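# Balance three balls in a covered pivoting tray

## Task

Place a single ball in each of the three seats of the tray that sits on one pivot beneath a transparent cover. Balls may be dropped through the chutes in the cover's roof, but release each one only once its bottom is no higher than the chute's rim. Load the tray so it stays balanced, because an uneven load tips it at once and the balls roll away.

## Robot and tools

Setup: three robot arms (arm1, arm2, arm3) work together. Each is an i2rt Big YAM with a five-fingered right hand and a wrist camera. All positions are in one scene frame in metres, origin on the floor, +z upward. Foot (base_link) poses, with each foot facing its own +x: arm1 at x=+0.265 y=+0.575 z=+0.964 quat_wxyz=(+0.142, -0.003, +0.003, -0.990); arm2 at x=-0.634 y=+1.157 z=+1.010 quat_wxyz=(+0.912, -0.006, +0.000, -0.410); arm3 at x=-0.720 y=-0.328 z=+1.028 quat_wxyz=(+0.832, +0.007, -0.005, +0.555). Reach is about 1.07 m from the joint1 axis. A loose object may occasionally get a brief push from outside.

Hand geometry: the hand point sits 0.045 m ahead of the palm. Its +z runs along straight fingers, +y out of the palm, +x across the palm away from the thumb. Straight fingers extend 0.06 to 0.07 m past the point. A bracket on the little-finger side of the wrist sticks out and can strike things. Thumb turned in front of the palm plus curled fingers can wrap an object roughly 0.035 to 0.065 m thick; thumb tip against index pad can pinch a light object. With joint6 near -1.3 the wrist camera is on top and its picture is upright.

Tool move: one action for all robots at once. Give a separate object per arm under keys arm1, arm2, arm3; leave an arm out to send it nothing. Inside each arm object:
- joints: absolute targets by name. joint1_rad -2.879 to 2.879 (turn about the foot, positive counter-clockwise from above); joint2_rad 0 to 3.141 (shoulder); joint3_rad 0 to 3.019 (elbow); joint4_rad -1.692 to 1.57 (hand pitch, positive tips fingers up); joint5_rad -1.57 to 1.57 (sideways swing, positive to the arm's right); joint6_rad -2.094 to 2.094 (roll, positive clockwise seen from behind). Hand keys hand_little, hand_ring, hand_middle, hand_index, hand_thumb_bend, hand_thumb_turn are unitless -1 to 1, +1 open/straight (thumb_turn +1 beside palm, -1 opposite the fingers). hand_force_limit (-1 to 1, maps to about 0–10 N fingertip, 15 N for thumb motors) and hand_speed (-0.96 to 1) are settings, not motions. Scene starts with force limit 0 and speed -0.8.
- target: a list of seven numbers [x, y, z, qw, qx, qy, qz], an absolute hand pose in the scene frame (metres, unit quaternion), in the same form as the printed hand line. The hand travels in a straight line from its hand_target toward it. With target, joints may hold only the hand_ keys, otherwise the call is rejected.
- speed: top hand speed in m/s, 0.002 to 4.3, default 0.25; rotation capped at twice that in rad/s.
- min_time_s: 0.1 to 8 s, shortest duration for that arm's joint motions.
Also cameras: list from arm1_cam_wrist, arm2_cam_wrist, arm3_cam_wrist, cam_high, cam_low, or "all"; [] for none. A move with no action returns full state and all images.

All motions in one call begin together; hand paths end together, no later than 10 s, and no call runs past 15 s. Paths ignore obstacles and other arms. Hands may lag, drift, or overshoot speed, especially near full extension; fast arms can swing up to about 30 degrees past their goal. Joint-only commands move each joint at its own rate and can swing the hand widely.

Result lines: pictures gives image order; move lists commanded robots; "as last shown" marks uncommanded robots (status "not commanded"). hand is the measured hand point, possibly off at long reach; hand_target is the pose the held joint targets give. A hand is done within 1 cm and 2 degrees. off_target means resting away from goal, maybe still pushing. time_out is a stop: the arm keeps pushing toward the target shown in on_its_own. "joint command not followed" or "pose unreachable" means a safety check withheld the motion; not_followed drops a hand target. Joint velocities (rad/s) "within noise" means settled. hand_stopped_by gives six words for little, ring, middle, index, thumb_bend, thumb_turn: moving, target, force, stalled, fault. The *_load_n values are fingertip forces in N, positive when pushed open; a dropped grip shows as load near 0. Joint torques follow arm joint order, positive toward larger angles; numbers 3 and 4 wrap at ±28 N m. MOTOR HOT appears near 85 °C; at 100 °C an OVER-TEMPERATURE FAULT drops the arm for 30–60 s, after which resend targets marked limit_stop_at_motor_heat.

Gripping: a finger motor only starts when its target changes by at least 0.002, and stops at the target or when load hits hand_force_limit. To grip harder, raise the limit and send a more-closed target; to loosen, send a more-open one. For gentle closing use hand_speed -0.94 or below.

Other tools: wait {seconds: 0 to 10, cameras}; zoom_image {camera, region [x0, y0, x1, y1] pixels from top-left, max 504 by 504}, only on cameras in the latest images; show_instructions shows the reference image; finished_scene {scene: 1} ends permanently, so the balls must sit stably without help.

Avoid: pressing two robots together hard, including closing a hand on another robot's fingers (fails the scene); hard impacts on fixed items or the cover; knocking anything out of the work area; releasing balls high above the chute rim or while moving; loading one side of the tray before the others; excessive finger force; long holds at full stretch that heat motors. The robot keeps your last command while you think.

Each tool is called after "Emit:" as a command line: name --argument value for each argument, lists and objects as JSON in quotes; but a table of rows of numbers goes row by row, as --pt "numbers of a row", without its own name.

Reference images:

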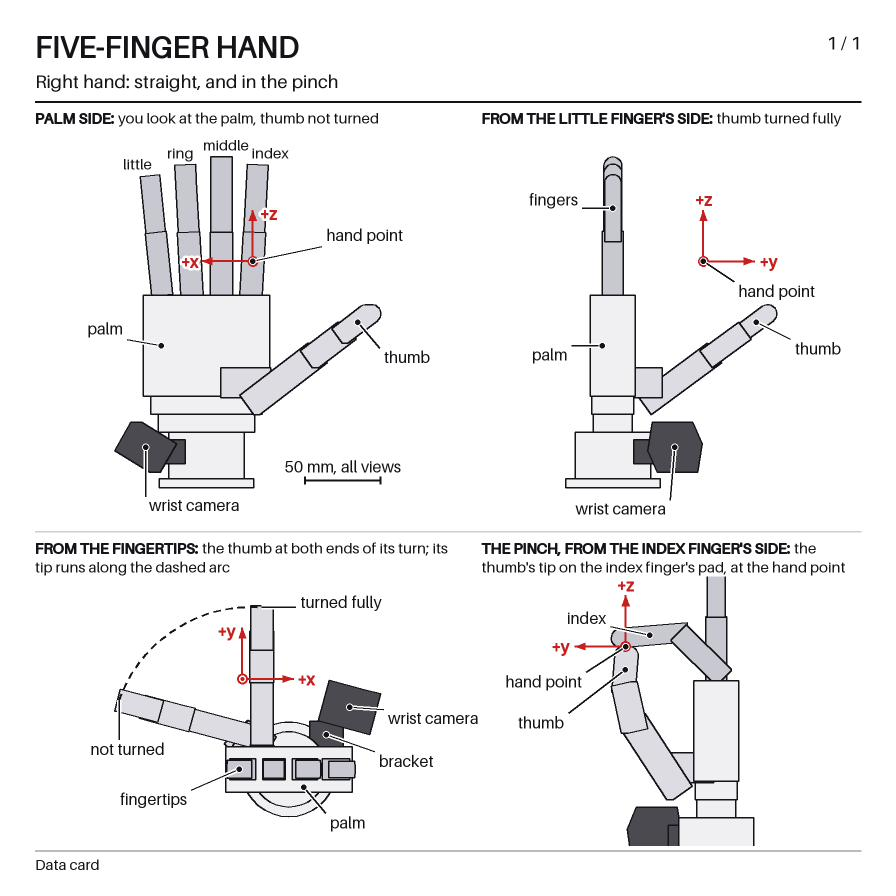

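## Session

Emit:
move

Scene clock: 0.00 s.
Joint torques (N m): no reading
Heat: arm1: hottest joint6_rad 35 °C; arm2: hottest joint6_rad 34 °C; arm3: hottest joint2_rad 38 °C.
Joint velocities: within noise
arm1.joint_positions: joint1_rad=+0.214 joint2_rad=+0.614 joint3_rad=+1.405 joint4_rad=-1.478 joint5_rad=+0.239 joint6_rad=-0.916 hand_little=+1.000 hand_ring=+1.000 hand_middle=+1.000 hand_index=+1.000 hand_thumb_turn=+1.000 hand_thumb_bend=+1.000 hand_force_limit=+0.000 hand_speed=-0.800
arm1.joint_status: not commanded
arm1.hand_stopped_by: target,target,target,target,target,target
arm1.little_load_n: 0.0
arm1.ring_load_n: 0.0
arm1.middle_load_n: 0.0
arm1.index_load_n: 0.0
arm1.thumb_bend_load_n: 0.0
arm1.thumb_turn_load_n: -0.5
arm1.hand: x=+0.0752 y=+0.5520 z=+1.4319 quat_wxyz=(+0.418, -0.119, -0.890, +0.140) (m; scene frame)
arm1.hand_target: x=+0.0752 y=+0.5519 z=+1.4401 quat_wxyz=(+0.426, -0.119, -0.885, +0.145) (m; scene frame)
arm1.hand_status: not commanded
arm2.joint_positions: joint1_rad=-0.336 joint2_rad=+0.640 joint3_rad=+1.387 joint4_rad=-1.347 joint5_rad=-0.011 joint6_rad=-1.551 hand_little=+1.000 hand_ring=+1.000 hand_middle=+1.000 hand_index=+1.000 hand_thumb_turn=+1.000 hand_thumb_bend=+1.000 hand_force_limit=+0.000 hand_speed=-0.800
arm2.joint_status: not commanded
arm2.hand_stopped_by: target,target,target,target,target,target
arm2.little_load_n: 0.0
arm2.ring_load_n: 0.0
arm2.middle_load_n: 0.0
arm2.index_load_n: 0.0
arm2.thumb_bend_load_n: 0.5
arm2.thumb_turn_load_n: 0.0
arm2.hand: x=-0.5926 y=+0.9154 z=+1.5051 quat_wxyz=(+0.257, +0.731, -0.494, +0.394) (m; scene frame)
arm2.hand_target: x=-0.5929 y=+0.9164 z=+1.5132 quat_wxyz=(+0.262, +0.727, -0.492, +0.401) (m; scene frame)
arm2.hand_status: not commanded
arm3.joint_positions: joint1_rad=-0.381 joint2_rad=+0.617 joint3_rad=+1.427 joint4_rad=-1.287 joint5_rad=-0.093 joint6_rad=-1.285 hand_little=+1.000 hand_ring=+1.000 hand_middle=+1.000 hand_index=+1.000 hand_thumb_turn=+1.000 hand_thumb_bend=+1.000 hand_force_limit=+0.000 hand_speed=-0.800
arm3.joint_status: not commanded
arm3.hand_stopped_by: target,target,target,target,target,target
arm3.little_load_n: 0.0
arm3.ring_load_n: 0.0
arm3.middle_load_n: 0.0
arm3.index_load_n: 0.0
arm3.thumb_bend_load_n: 0.0
arm3.thumb_turn_load_n: -0.5
arm3.hand: x=-0.5335 y=-0.1909 z=+1.5457 quat_wxyz=(-0.308, +0.817, +0.235, +0.427) (m; scene frame)
arm3.hand_target: x=-0.5346 y=-0.1922 z=+1.5544 quat_wxyz=(-0.312, +0.812, +0.234, +0.435) (m; scene frame)
arm3.hand_status: not commanded
pictures: arm1_cam_wrist, arm2_cam_wrist, arm3_cam_wrist, cam_high, cam_low
Images, in order (width x height): arm1_cam_wrist 672x504, arm2_cam_wrist 672x504, arm3_cam_wrist 672x504, cam_high 896x504, cam_low 896x504.

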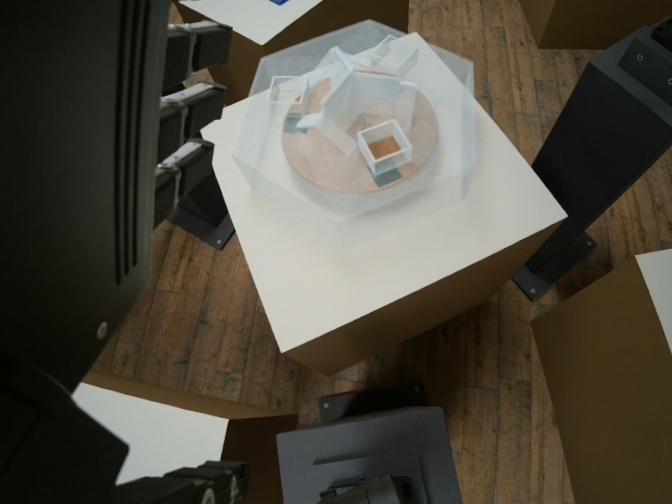

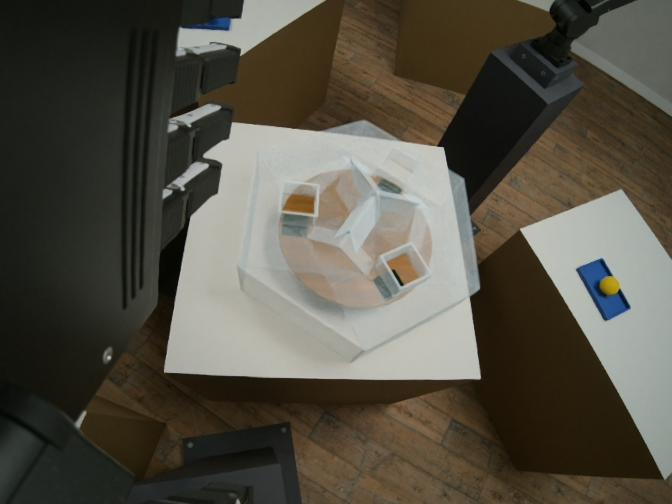

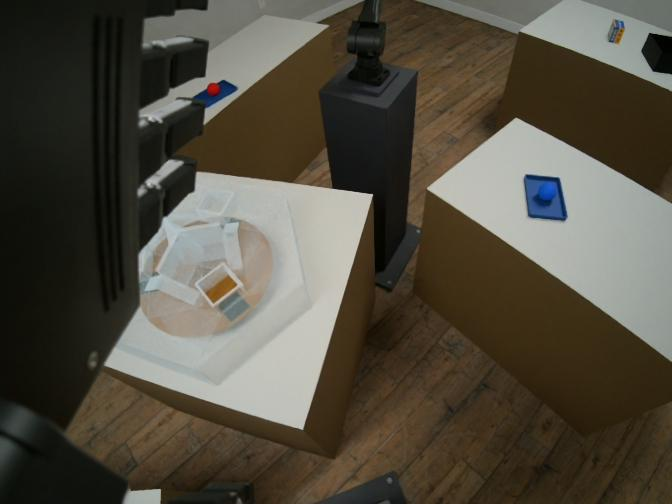

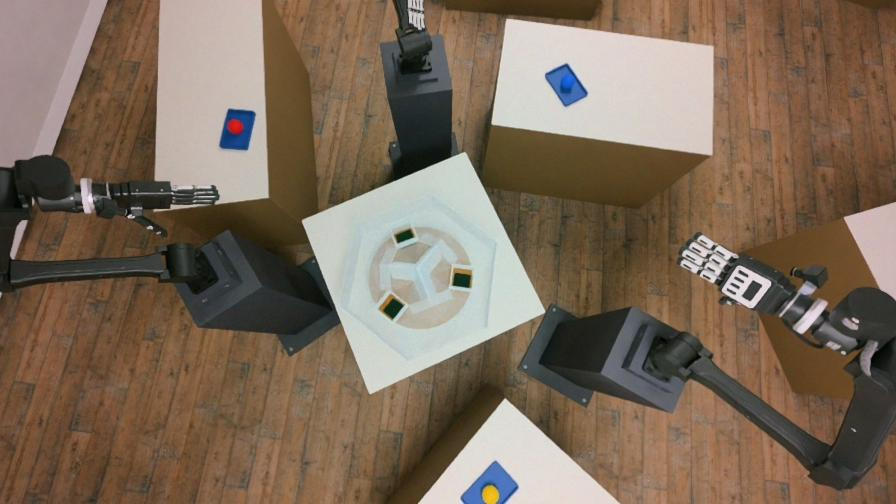

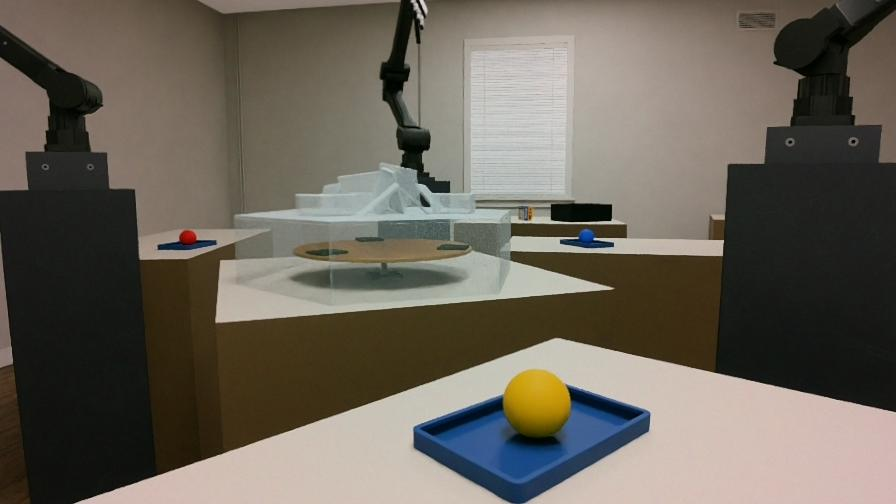

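Emit:
zoom_image --camera "cam_high" --region '[300, 140, 560, 400]'

Emit:
zoom_image --camera "cam_low" --region '[210, 150, 530, 330]'

Emit:
zoom_image --camera "arm1_cam_wrist" --region '[220, 10, 500, 250]'

Emit:
zoom_image --camera "arm2_cam_wrist" --region '[230, 110, 490, 370]'

Emit:
zoom_image --camera "arm3_cam_wrist" --region '[110, 160, 370, 420]'

Scaled by 1.938 from the camera's image (finer frame: 1280x720).

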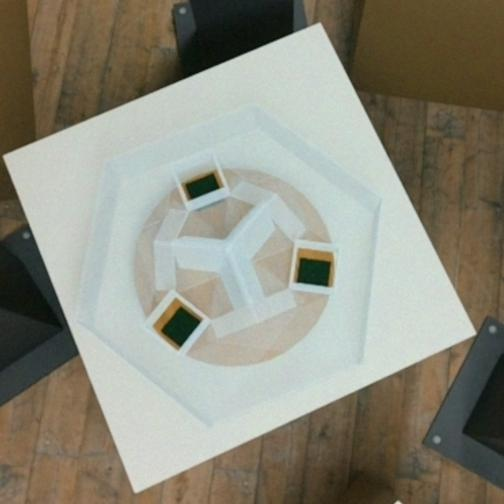

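Scaled by 1.575 from the camera's image (finer frame: 1280x720).

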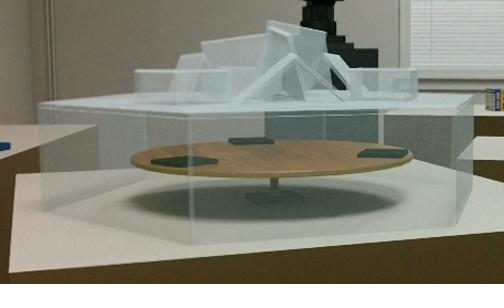

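Scaled by 1.800 from the camera's image (finer frame: 960x720).

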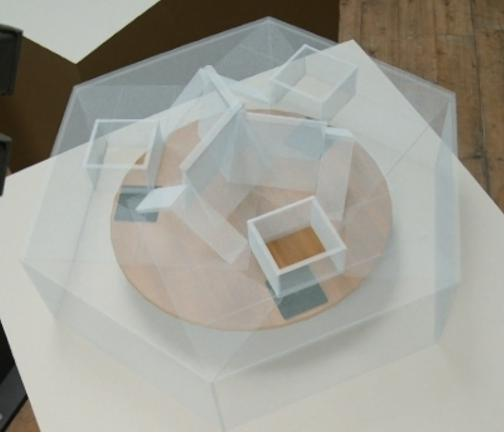

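Scaled by 1.938 from the camera's image (finer frame: 960x720).

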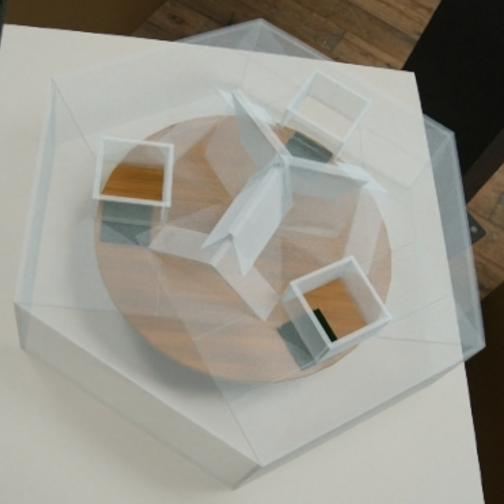

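Scaled by 1.938 from the camera's image (finer frame: 960x720).

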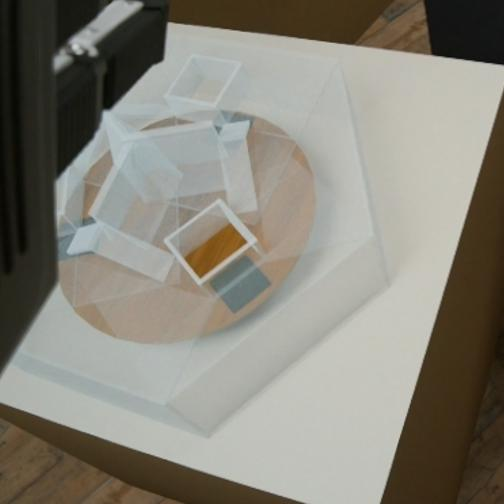

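Emit:
zoom_image --camera "cam_high" --region '[500, 30, 640, 140]'

Emit:
zoom_image --camera "cam_high" --region '[180, 70, 320, 180]'

Emit:
zoom_image --camera "cam_high" --region '[430, 394, 570, 504]'

Emit:
zoom_image --camera "cam_low" --region '[380, 320, 680, 504]'

Emit:
zoom_image --camera "cam_high" --region '[360, 210, 490, 340]'

Scaled by 3.600 from the camera's image (finer frame: 1280x720).

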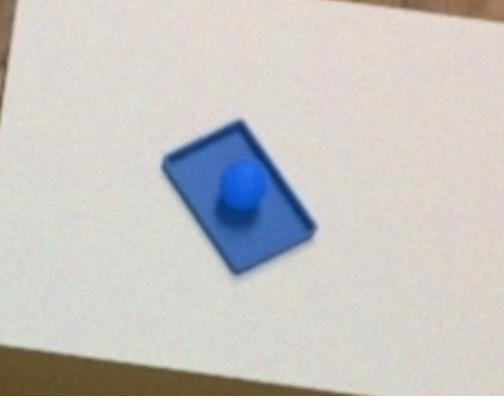

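Scaled by 3.600 from the camera's image (finer frame: 1280x720).

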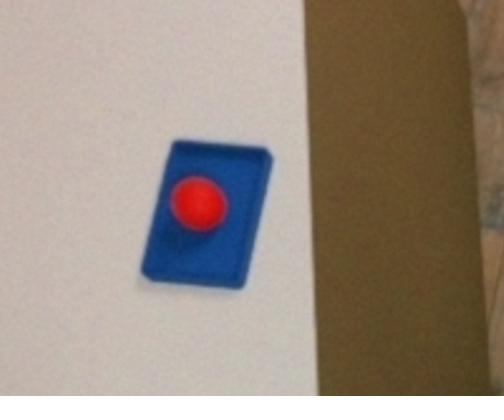

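Scaled by 3.600 from the camera's image (finer frame: 1280x720).

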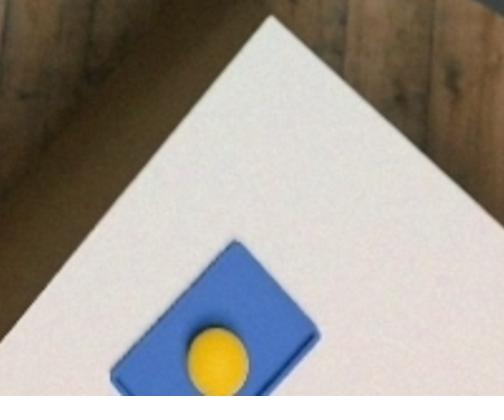

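Scaled by 1.680 from the camera's image (finer frame: 1280x720).

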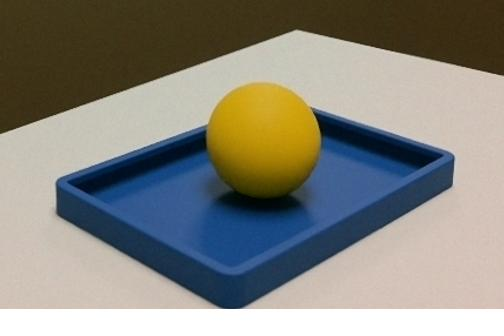

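Scaled by 3.877 from the camera's image (finer frame: 1280x720).

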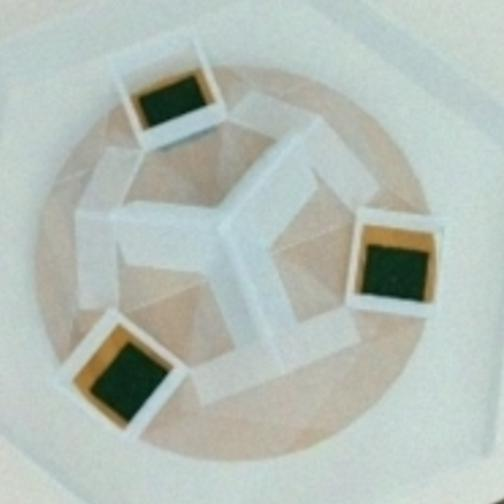

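Emit:
zoom_image --camera "cam_low" --region '[280, 150, 500, 280]'

Emit:
zoom_image --camera "arm2_cam_wrist" --region '[320, 140, 450, 240]'

Emit:
zoom_image --camera "arm1_cam_wrist" --region '[260, 20, 430, 200]'

Scaled by 2.291 from the camera's image (finer frame: 1280x720).

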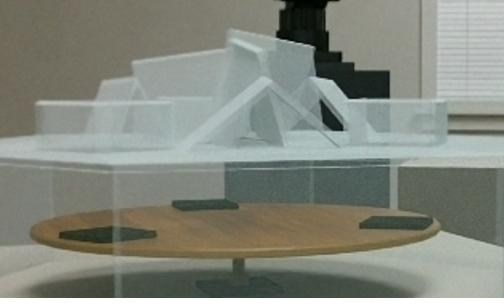

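Scaled by 3.877 from the camera's image (finer frame: 960x720).

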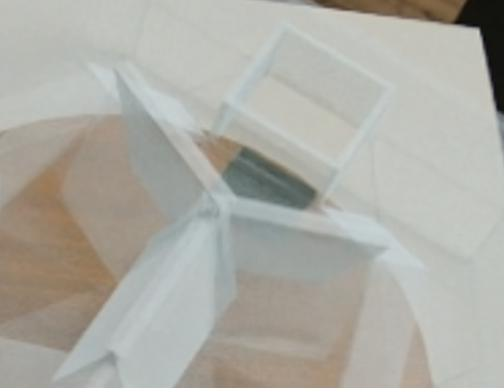

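Scaled by 2.800 from the camera's image (finer frame: 960x720).

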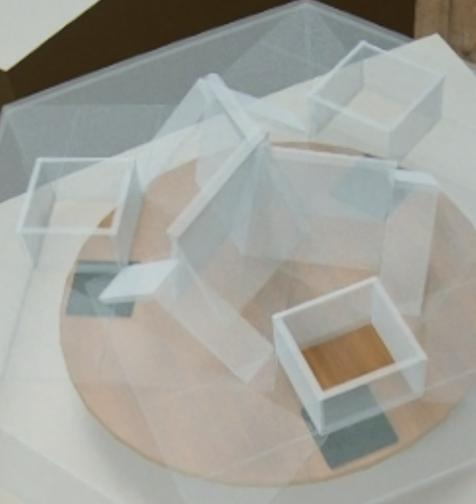

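Emit:
zoom_image --camera "arm2_cam_wrist" --region '[420, 0, 672, 252]'

Emit:
zoom_image --camera "arm3_cam_wrist" --region '[260, 0, 512, 252]'

Emit:
zoom_image --camera "arm2_cam_wrist" --region '[100, 0, 300, 250]'

Scaled by 2.000 from the camera's image (finer frame: 960x720).

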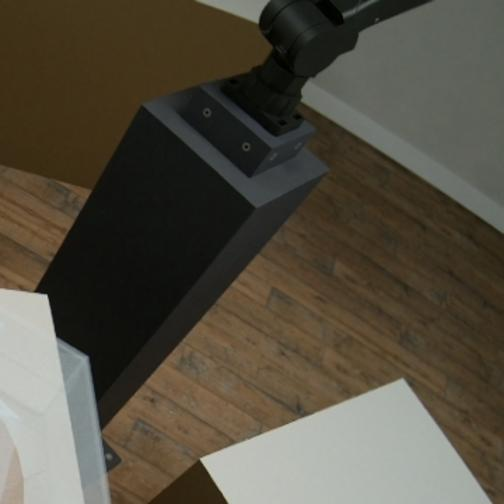

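Scaled by 2.000 from the camera's image (finer frame: 960x720).

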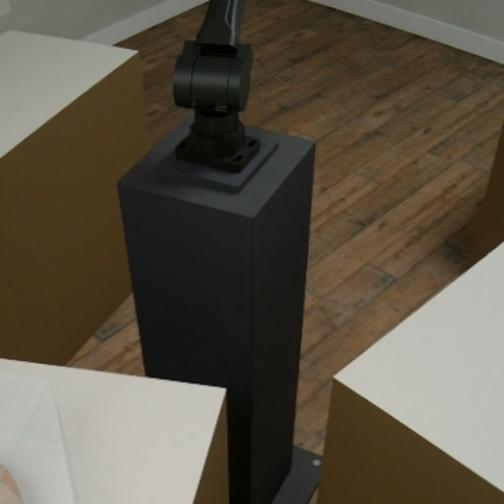

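Scaled by 2.016 from the camera's image (finer frame: 960x720).

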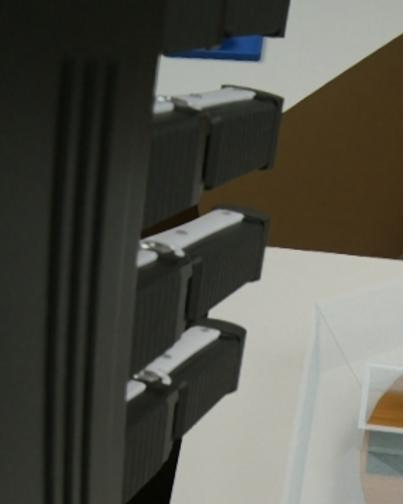

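Emit:
move --arm1 '{"joints": {"joint1_rad": 1.41, "joint5_rad": 0, "joint6_rad": 0, "hand_thumb_turn": -1}, "min_time_s": 4}' --arm2 '{"joints": {"joint1_rad": 0.84, "joint5_rad": 0, "joint6_rad": 0, "hand_thumb_turn": -1}, "min_time_s": 4}' --arm3 '{"joints": {"joint1_rad": 1.34, "joint5_rad": 0, "joint6_rad": 0, "hand_thumb_turn": -1}, "min_time_s": 4}' --cameras '["all"]'

Scene clock: 277.67 s.
Joint torques (N m): arm1=[0.97 1.67 7.88 2.06 -0.02 -0.02] | arm2=[1.49 0.97 9.2 2.3 0.15 0.08] | arm3=[1.67 2.14 8.95 1.85 0.09 0.19]
Heat: arm1: hottest joint3_rad 37 °C; arm2: hottest joint3_rad 38 °C; arm3: hottest joint3_rad 41 °C.
move: arm1 done; arm2 done; arm3 done
Joint velocities: within noise
arm1.joint_positions: joint1_rad=+1.407 joint2_rad=+0.614 joint3_rad=+1.405 joint4_rad=-1.478 joint5_rad=+0.003 joint6_rad=-0.011 hand_little=+1.000 hand_ring=+1.000 hand_middle=+1.000 hand_index=+1.000 hand_thumb_turn=-1.000 hand_thumb_bend=+1.000 hand_force_limit=+0.000 hand_speed=-0.800
arm1.joint_status: all done
arm1.hand_stopped_by: target,target,target,target,target,target
arm1.little_load_n: 0.0
arm1.ring_load_n: 0.0
arm1.middle_load_n: 0.0
arm1.index_load_n: 0.0
arm1.thumb_bend_load_n: 0.0
arm1.thumb_turn_load_n: 0.0
arm1.hand: x=+0.3200 y=+0.3883 z=+1.4218 quat_wxyz=(-0.019, +0.061, -0.903, +0.425)
arm1.hand_target: x=+0.3231 y=+0.3885 z=+1.4305 quat_wxyz=(-0.026, +0.061, -0.898, +0.434)
arm1.hand_status: not commanded
arm2.joint_positions: joint1_rad=+0.834 joint2_rad=+0.640 joint3_rad=+1.387 joint4_rad=-1.347 joint5_rad=-0.004 joint6_rad=-0.013 hand_little=+1.000 hand_ring=+1.000 hand_middle=+1.000 hand_index=+1.000 hand_thumb_turn=-1.000 hand_thumb_bend=+1.000 hand_force_limit=+0.000 hand_speed=-0.800
arm2.joint_status: all done
arm2.hand_stopped_by: target,target,target,target,target,target
arm2.little_load_n: 0.0
arm2.ring_load_n: 0.0
arm2.middle_load_n: 0.0
arm2.index_load_n: -0.5
arm2.thumb_bend_load_n: 0.0
arm2.thumb_turn_load_n: 0.0
arm2.hand: x=-0.4055 y=+1.1897 z=+1.4780 quat_wxyz=(-0.323, +0.629, -0.623, +0.334)
arm2.hand_target: x=-0.4060 y=+1.1930 z=+1.4861 quat_wxyz=(-0.332, +0.626, -0.620, +0.337)
arm2.hand_status: not commanded
arm3.joint_positions: joint1_rad=+1.331 joint2_rad=+0.617 joint3_rad=+1.427 joint4_rad=-1.287 joint5_rad=-0.010 joint6_rad=-0.015 hand_little=+1.000 hand_ring=+1.000 hand_middle=+1.000 hand_index=+1.000 hand_thumb_turn=-1.000 hand_thumb_bend=+1.000 hand_force_limit=+0.000 hand_speed=-0.800
arm3.joint_status: all done
arm3.hand_stopped_by: target,target,target,target,target,target
arm3.little_load_n: 0.0
arm3.ring_load_n: 0.0
arm3.middle_load_n: 0.0
arm3.index_load_n: 0.0
arm3.thumb_bend_load_n: 0.0
arm3.thumb_turn_load_n: 0.0
arm3.hand: x=-0.9212 y=-0.2285 z=+1.5340 quat_wxyz=(-0.470, +0.754, +0.396, -0.231)
arm3.hand_target: x=-0.9214 y=-0.2313 z=+1.5428 quat_wxyz=(-0.476, +0.751, +0.391, -0.239)
arm3.hand_status: not commanded
pictures: arm1_cam_wrist, arm2_cam_wrist, arm3_cam_wrist, cam_high, cam_low
Images, in order (width x height): arm1_cam_wrist 672x504, arm2_cam_wrist 672x504, arm3_cam_wrist 672x504, cam_high 896x504, cam_low 896x504.

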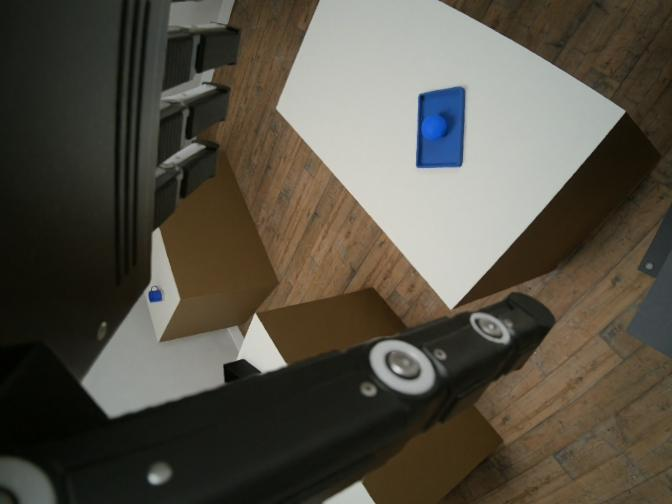

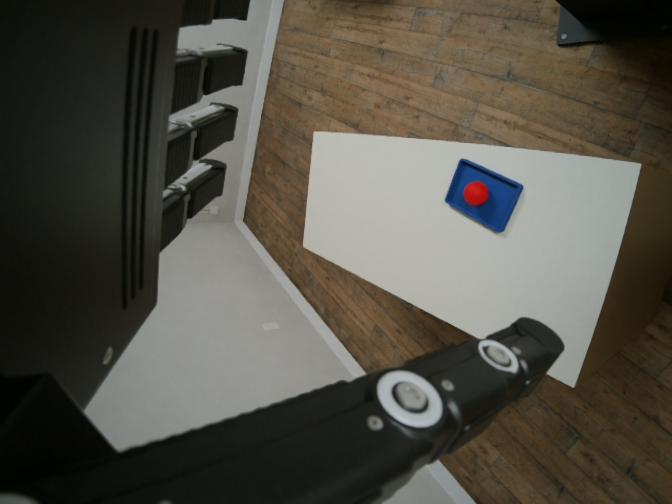

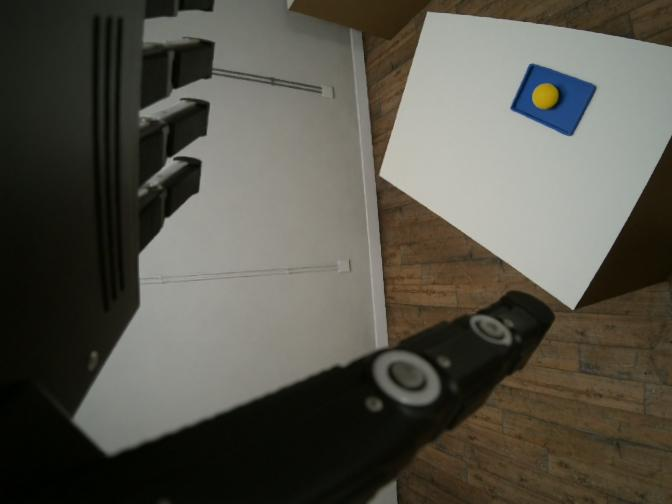

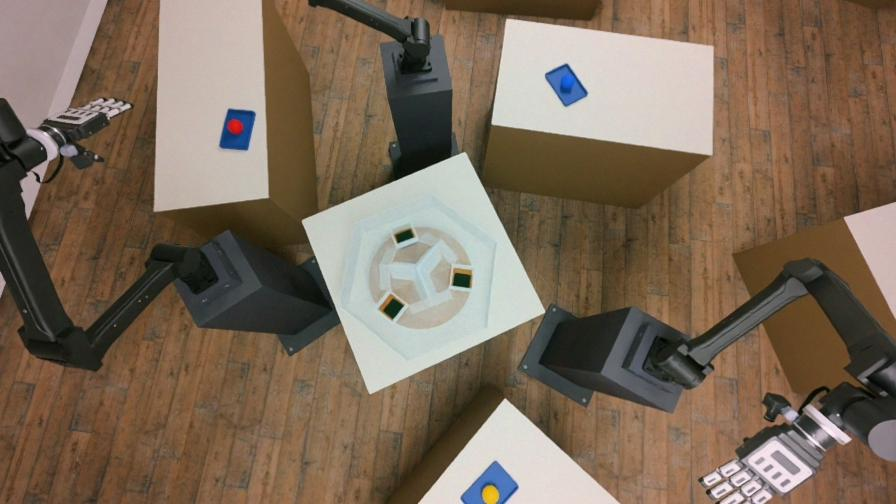

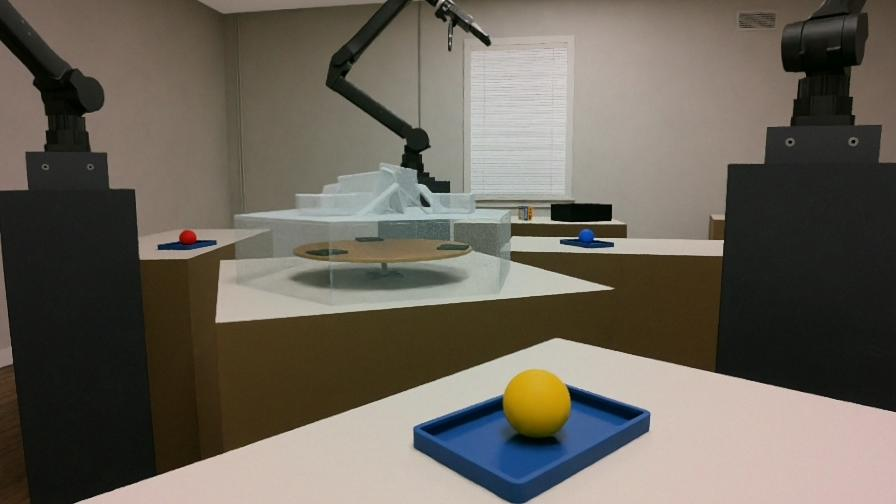

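Emit:
move --arm1 '{"target": [0.35, 0.09, 1.15, 0.0305, -0.0529, 0.8645, -0.4991], "joints": {"hand_index": 0.65, "hand_middle": 0.65, "hand_thumb_bend": 0.5, "hand_speed": -0.5}}' --arm2 '{"target": [-0.10, 1.2, 1.15, 0.3536, -0.6124, 0.6124, -0.3536], "joints": {"hand_index": 0.65, "hand_middle": 0.65, "hand_thumb_bend": 0.5, "hand_speed": -0.5}}' --arm3 '{"target": [-1.2, 0.1, 1.15, 0.4435, -0.7682, -0.3999, 0.2309], "joints": {"hand_index": 0.65, "hand_middle": 0.65, "hand_thumb_bend": 0.5, "hand_speed": -0.5}}' --cameras '["all"]'

Scene clock: 350.67 s.
Joint torques (N m): arm1=[-0.67 -8.53 8.01 2.81 -0.03 0.02] | arm2=[1.61 -9.11 9.09 2.89 0.17 0.07] | arm3=[0.15 -11.81 12.59 2.28 -0.15 -0.11]
Heat: arm1: hottest joint3_rad 37 °C; arm2: hottest joint3_rad 38 °C; arm3: hottest joint3_rad 41 °C.
move: arm1 off_target; arm2 off_target; arm3 off_target
Joint velocities: within noise
arm1.joint_positions: joint1_rad=+1.403 joint2_rad=+1.158 joint3_rad=+0.801 joint4_rad=-0.194 joint5_rad=-0.016 joint6_rad=-0.011 hand_little=+1.000 hand_ring=+1.000 hand_middle=+0.650 hand_index=+0.650 hand_thumb_turn=-1.000 hand_thumb_bend=+0.500 hand_force_limit=+0.000 hand_speed=-0.500
arm1.joint_status: all done
arm1.hand_stopped_by: target,target,target,target,target,target
arm1.little_load_n: 0.0
arm1.ring_load_n: 0.0
arm1.middle_load_n: 0.0
arm1.index_load_n: 0.0
arm1.thumb_bend_load_n: 0.0
arm1.thumb_turn_load_n: -0.5
arm1.hand: x=+0.3556 y=+0.0947 z=+1.1401 quat_wxyz=(-0.030, +0.062, -0.872, +0.484)
arm1.hand_target: x=+0.3512 y=+0.0906 z=+1.1454 quat_wxyz=(-0.030, +0.054, -0.867, +0.494)
arm1.hand_status: off_target (0.012 m and 2.2 deg from the pose sent, 0.405 m and 9.7 deg at the start)
arm2.joint_positions: joint1_rad=+0.856 joint2_rad=+1.330 joint3_rad=+0.815 joint4_rad=-0.029 joint5_rad=+0.015 joint6_rad=+0.009 hand_little=+1.000 hand_ring=+1.000 hand_middle=+0.650 hand_index=+0.650 hand_thumb_turn=-1.000 hand_thumb_bend=+0.500 hand_force_limit=+0.000 hand_speed=-0.500
arm2.joint_status: all done
arm2.hand_stopped_by: target,target,target,target,target,target
arm2.little_load_n: 0.0
arm2.ring_load_n: 0.0
arm2.middle_load_n: 0.0
arm2.index_load_n: 0.0
arm2.thumb_bend_load_n: 0.0
arm2.thumb_turn_load_n: 0.0
arm2.hand: x=-0.1048 y=+1.1922 z=+1.1429 quat_wxyz=(-0.341, +0.617, -0.617, +0.350)
arm2.hand_target: x=-0.1005 y=+1.2009 z=+1.1468 quat_wxyz=(-0.351, +0.614, -0.614, +0.351)
arm2.hand_status: off_target (0.012 m and 1.6 deg from the pose sent, 0.448 m and 4.8 deg at the start)
arm3.joint_positions: joint1_rad=+1.151 joint2_rad=+1.658 joint3_rad=+1.074 joint4_rad=-0.020 joint5_rad=-0.180 joint6_rad=-0.081 hand_little=+1.000 hand_ring=+1.000 hand_middle=+0.650 hand_index=+0.650 hand_thumb_turn=-1.000 hand_thumb_bend=+0.500 hand_force_limit=+0.000 hand_speed=-0.500
arm3.joint_status: all done
arm3.hand_stopped_by: target,target,target,target,target,target
arm3.little_load_n: 0.0
arm3.ring_load_n: 0.0
arm3.middle_load_n: 0.0
arm3.index_load_n: 0.0
arm3.thumb_bend_load_n: 0.0
arm3.thumb_turn_load_n: 0.0
arm3.hand: x=-1.1895 y=+0.0798 z=+1.1259 quat_wxyz=(-0.417, +0.785, +0.399, -0.225)
arm3.hand_target: x=-1.1989 y=+0.0984 z=+1.1459 quat_wxyz=(-0.440, +0.772, +0.398, -0.227)
arm3.hand_status: off_target (0.033 m and 3.7 deg from the pose sent, 0.577 m and 3.5 deg at the start)
pictures: arm1_cam_wrist, arm2_cam_wrist, arm3_cam_wrist, cam_high, cam_low
Images, in order (width x height): arm1_cam_wrist 672x504, arm2_cam_wrist 672x504, arm3_cam_wrist 672x504, cam_high 896x504, cam_low 896x504.

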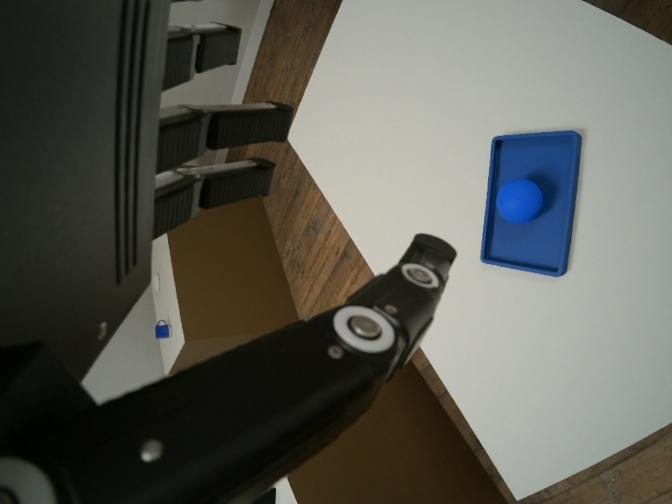

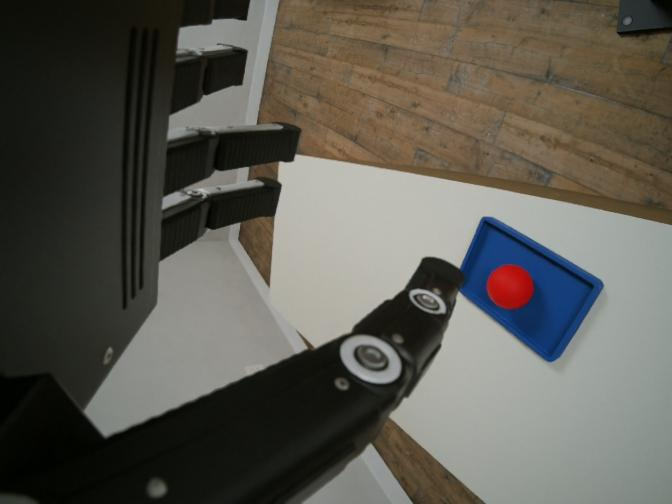

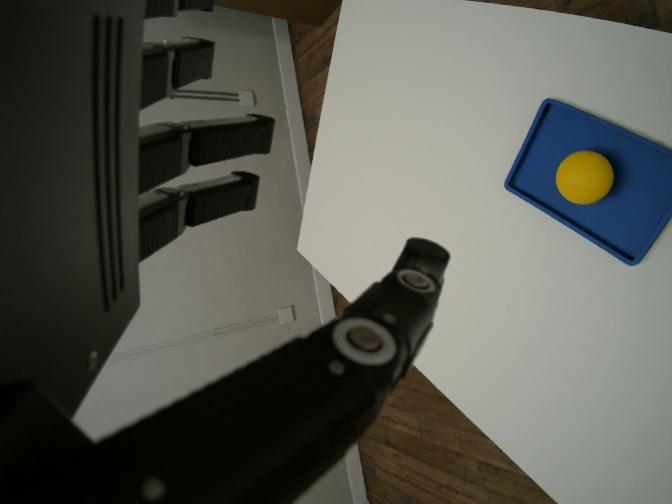

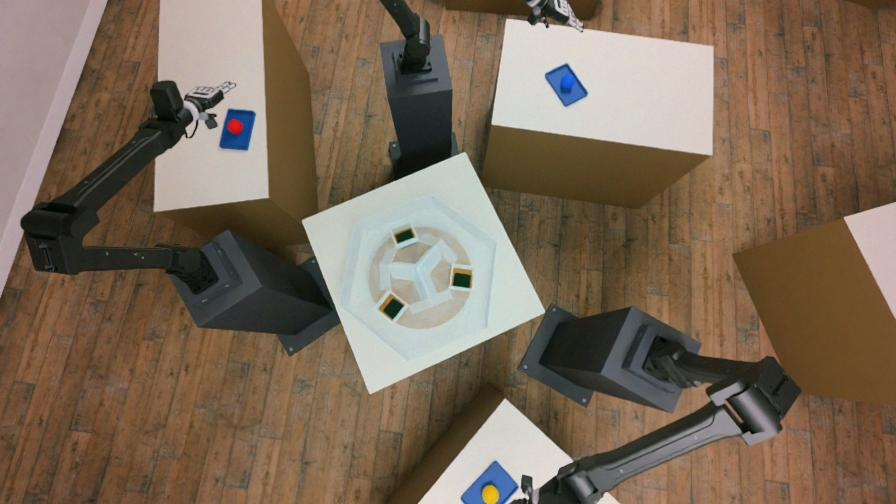

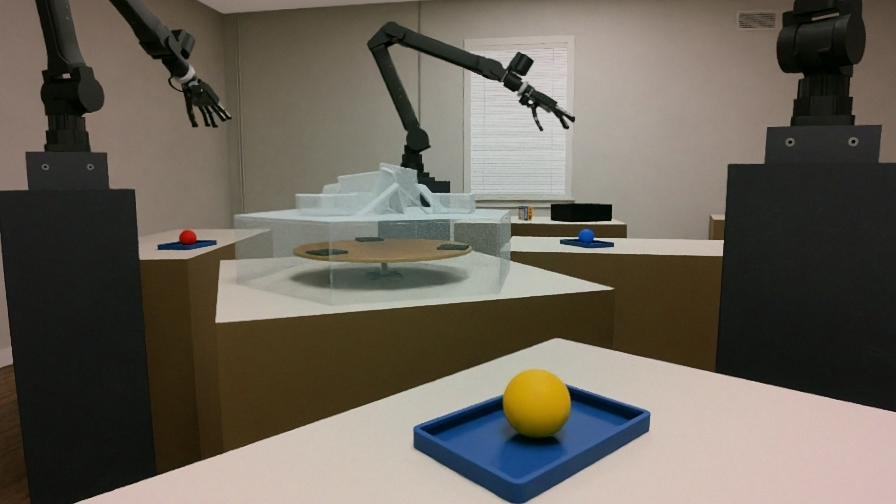

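Emit:
move --arm1 '{"target": [0.385, 0.027, 1.01, 0.0566, -0.098, 0.8605, -0.4968]}' --arm2 '{"target": [-0.073, 1.290, 1.01, 0.3914, -0.6778, 0.5392, -0.3113]}' --arm3 '{"target": [-1.204, 0.111, 1.02, 0.4586, -0.7942, -0.3453, 0.1994]}' --cameras '["arm1_cam_wrist", "arm2_cam_wrist", "arm3_cam_wrist", "cam_low"]'

Scene clock: 395.10 s.
Joint torques (N m): arm1=[0.85 -11.93 7.83 2.82 -0.05 -0.2] | arm2=[1.26 -11.93 7.62 2.86 -0.15 -0.16] | arm3=[1.55 -13.39 7.77 2.37 0.08 0.19]
Heat: arm1: hottest joint3_rad 38 °C; arm2: hottest joint3_rad 37 °C; arm3: hottest joint3_rad 44 °C.
move: arm1 off_target; arm2 off_target; arm3 done
Joint velocities: within noise
arm1.joint_positions: joint1_rad=+1.412 joint2_rad=+1.583 joint3_rad=+0.755 joint4_rad=+0.262 joint5_rad=-0.069 joint6_rad=-0.027 hand_little=+1.000 hand_ring=+1.000 hand_middle=+0.650 hand_index=+0.650 hand_thumb_turn=-1.000 hand_thumb_bend=+0.500 hand_force_limit=+0.000 hand_speed=-0.500
arm1.joint_status: not commanded
arm1.hand_stopped_by: target,target,target,target,target,target
arm1.little_load_n: 0.0
arm1.ring_load_n: -0.5
arm1.middle_load_n: 0.0
arm1.index_load_n: 0.0
arm1.thumb_bend_load_n: 0.0
arm1.thumb_turn_load_n: 0.0
arm1.hand: x=+0.3756 y=+0.0403 z=+0.9932 quat_wxyz=(-0.052, +0.085, -0.874, +0.476)
arm1.hand_target: x=+0.3832 y=+0.0287 z=+1.0096 quat_wxyz=(-0.053, +0.096, -0.861, +0.496)
arm1.hand_status: off_target (0.023 m and 3.2 deg from the pose sent, 0.150 m and 5.5 deg at the start)
arm2.joint_positions: joint1_rad=+0.997 joint2_rad=+1.712 joint3_rad=+0.769 joint4_rad=+0.394 joint5_rad=-0.048 joint6_rad=-0.011 hand_little=+1.000 hand_ring=+1.000 hand_middle=+0.650 hand_index=+0.650 hand_thumb_turn=-1.000 hand_thumb_bend=+0.500 hand_force_limit=+0.000 hand_speed=-0.500
arm2.joint_status: not commanded
arm2.hand_stopped_by: target,target,target,target,target,target
arm2.little_load_n: 0.0
arm2.ring_load_n: 0.0
arm2.middle_load_n: 0.0
arm2.index_load_n: 0.0
arm2.thumb_bend_load_n: 0.0
arm2.thumb_turn_load_n: 0.0
arm2.hand: x=-0.0839 y=+1.2807 z=+1.0019 quat_wxyz=(-0.378, +0.675, -0.554, +0.306)
arm2.hand_target: x=-0.0747 y=+1.2879 z=+1.0099 quat_wxyz=(-0.388, +0.677, -0.540, +0.314)
arm2.hand_status: off_target (0.016 m and 2.4 deg from the pose sent, 0.168 m and 13.4 deg at the start)
arm3.joint_positions: joint1_rad=+1.161 joint2_rad=+1.894 joint3_rad=+1.018 joint4_rad=+0.325 joint5_rad=-0.048 joint6_rad=-0.026 hand_little=+1.000 hand_ring=+1.000 hand_middle=+0.650 hand_index=+0.650 hand_thumb_turn=-1.000 hand_thumb_bend=+0.500 hand_force_limit=+0.000 hand_speed=-0.500
arm3.joint_status: not commanded
arm3.hand_stopped_by: target,target,target,target,target,target
arm3.little_load_n: 0.0
arm3.ring_load_n: 0.0
arm3.middle_load_n: 0.0
arm3.index_load_n: 0.0
arm3.thumb_bend_load_n: 0.0
arm3.thumb_turn_load_n: 0.0
arm3.hand: x=-1.1959 y=+0.1115 z=+1.0178 quat_wxyz=(-0.454, +0.797, +0.349, -0.193)
arm3.hand_target: x=-1.2038 y=+0.1101 z=+1.0202 quat_wxyz=(-0.459, +0.794, +0.345, -0.200)
arm3.hand_status: done (0.008 m and 1.1 deg from the pose sent, 0.111 m and 8.4 deg at the start)
Images, in order (width x height): arm1_cam_wrist 672x504, arm2_cam_wrist 672x504, arm3_cam_wrist 672x504, cam_low 896x504.

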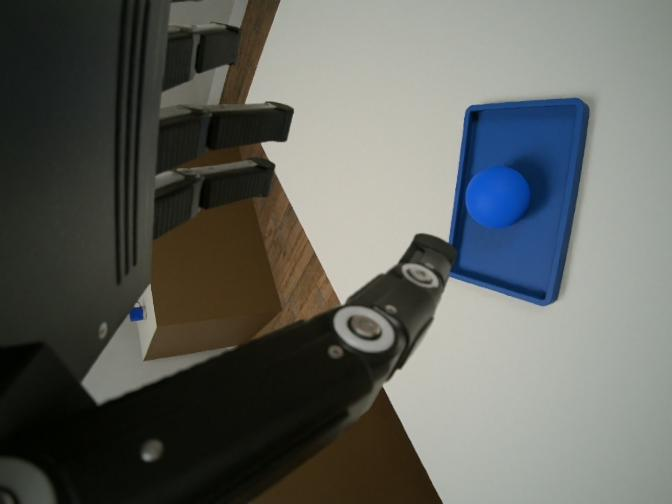

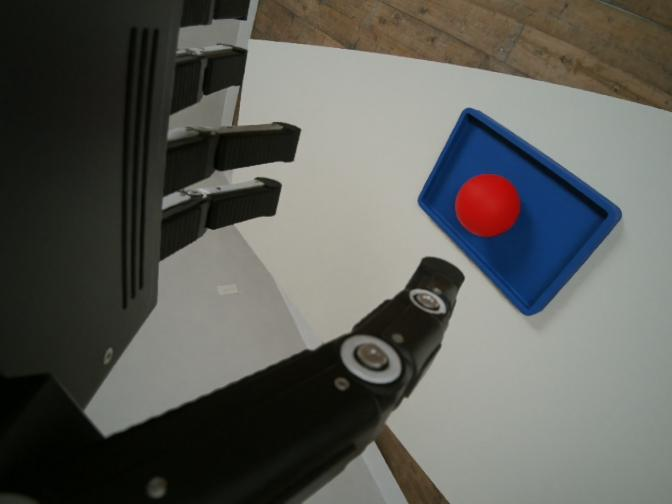

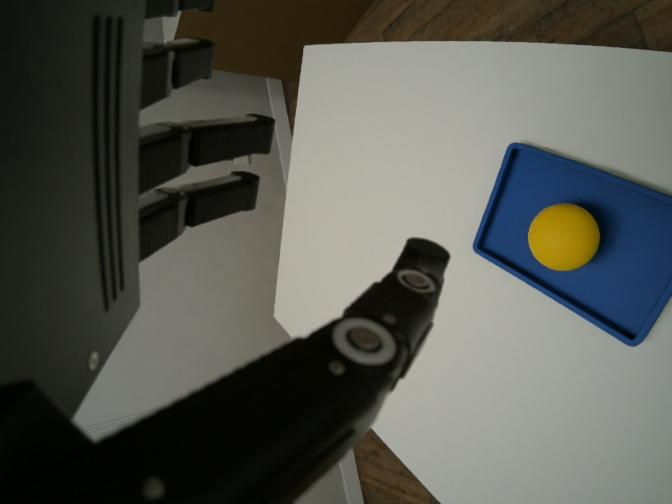

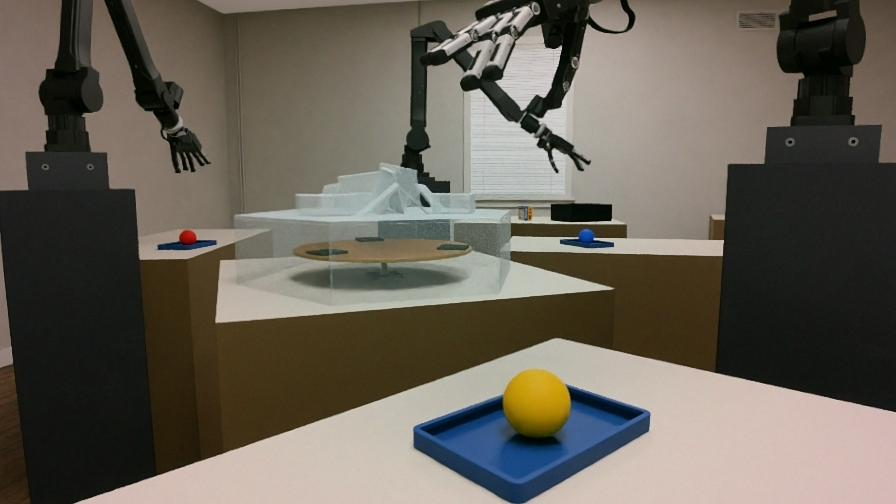

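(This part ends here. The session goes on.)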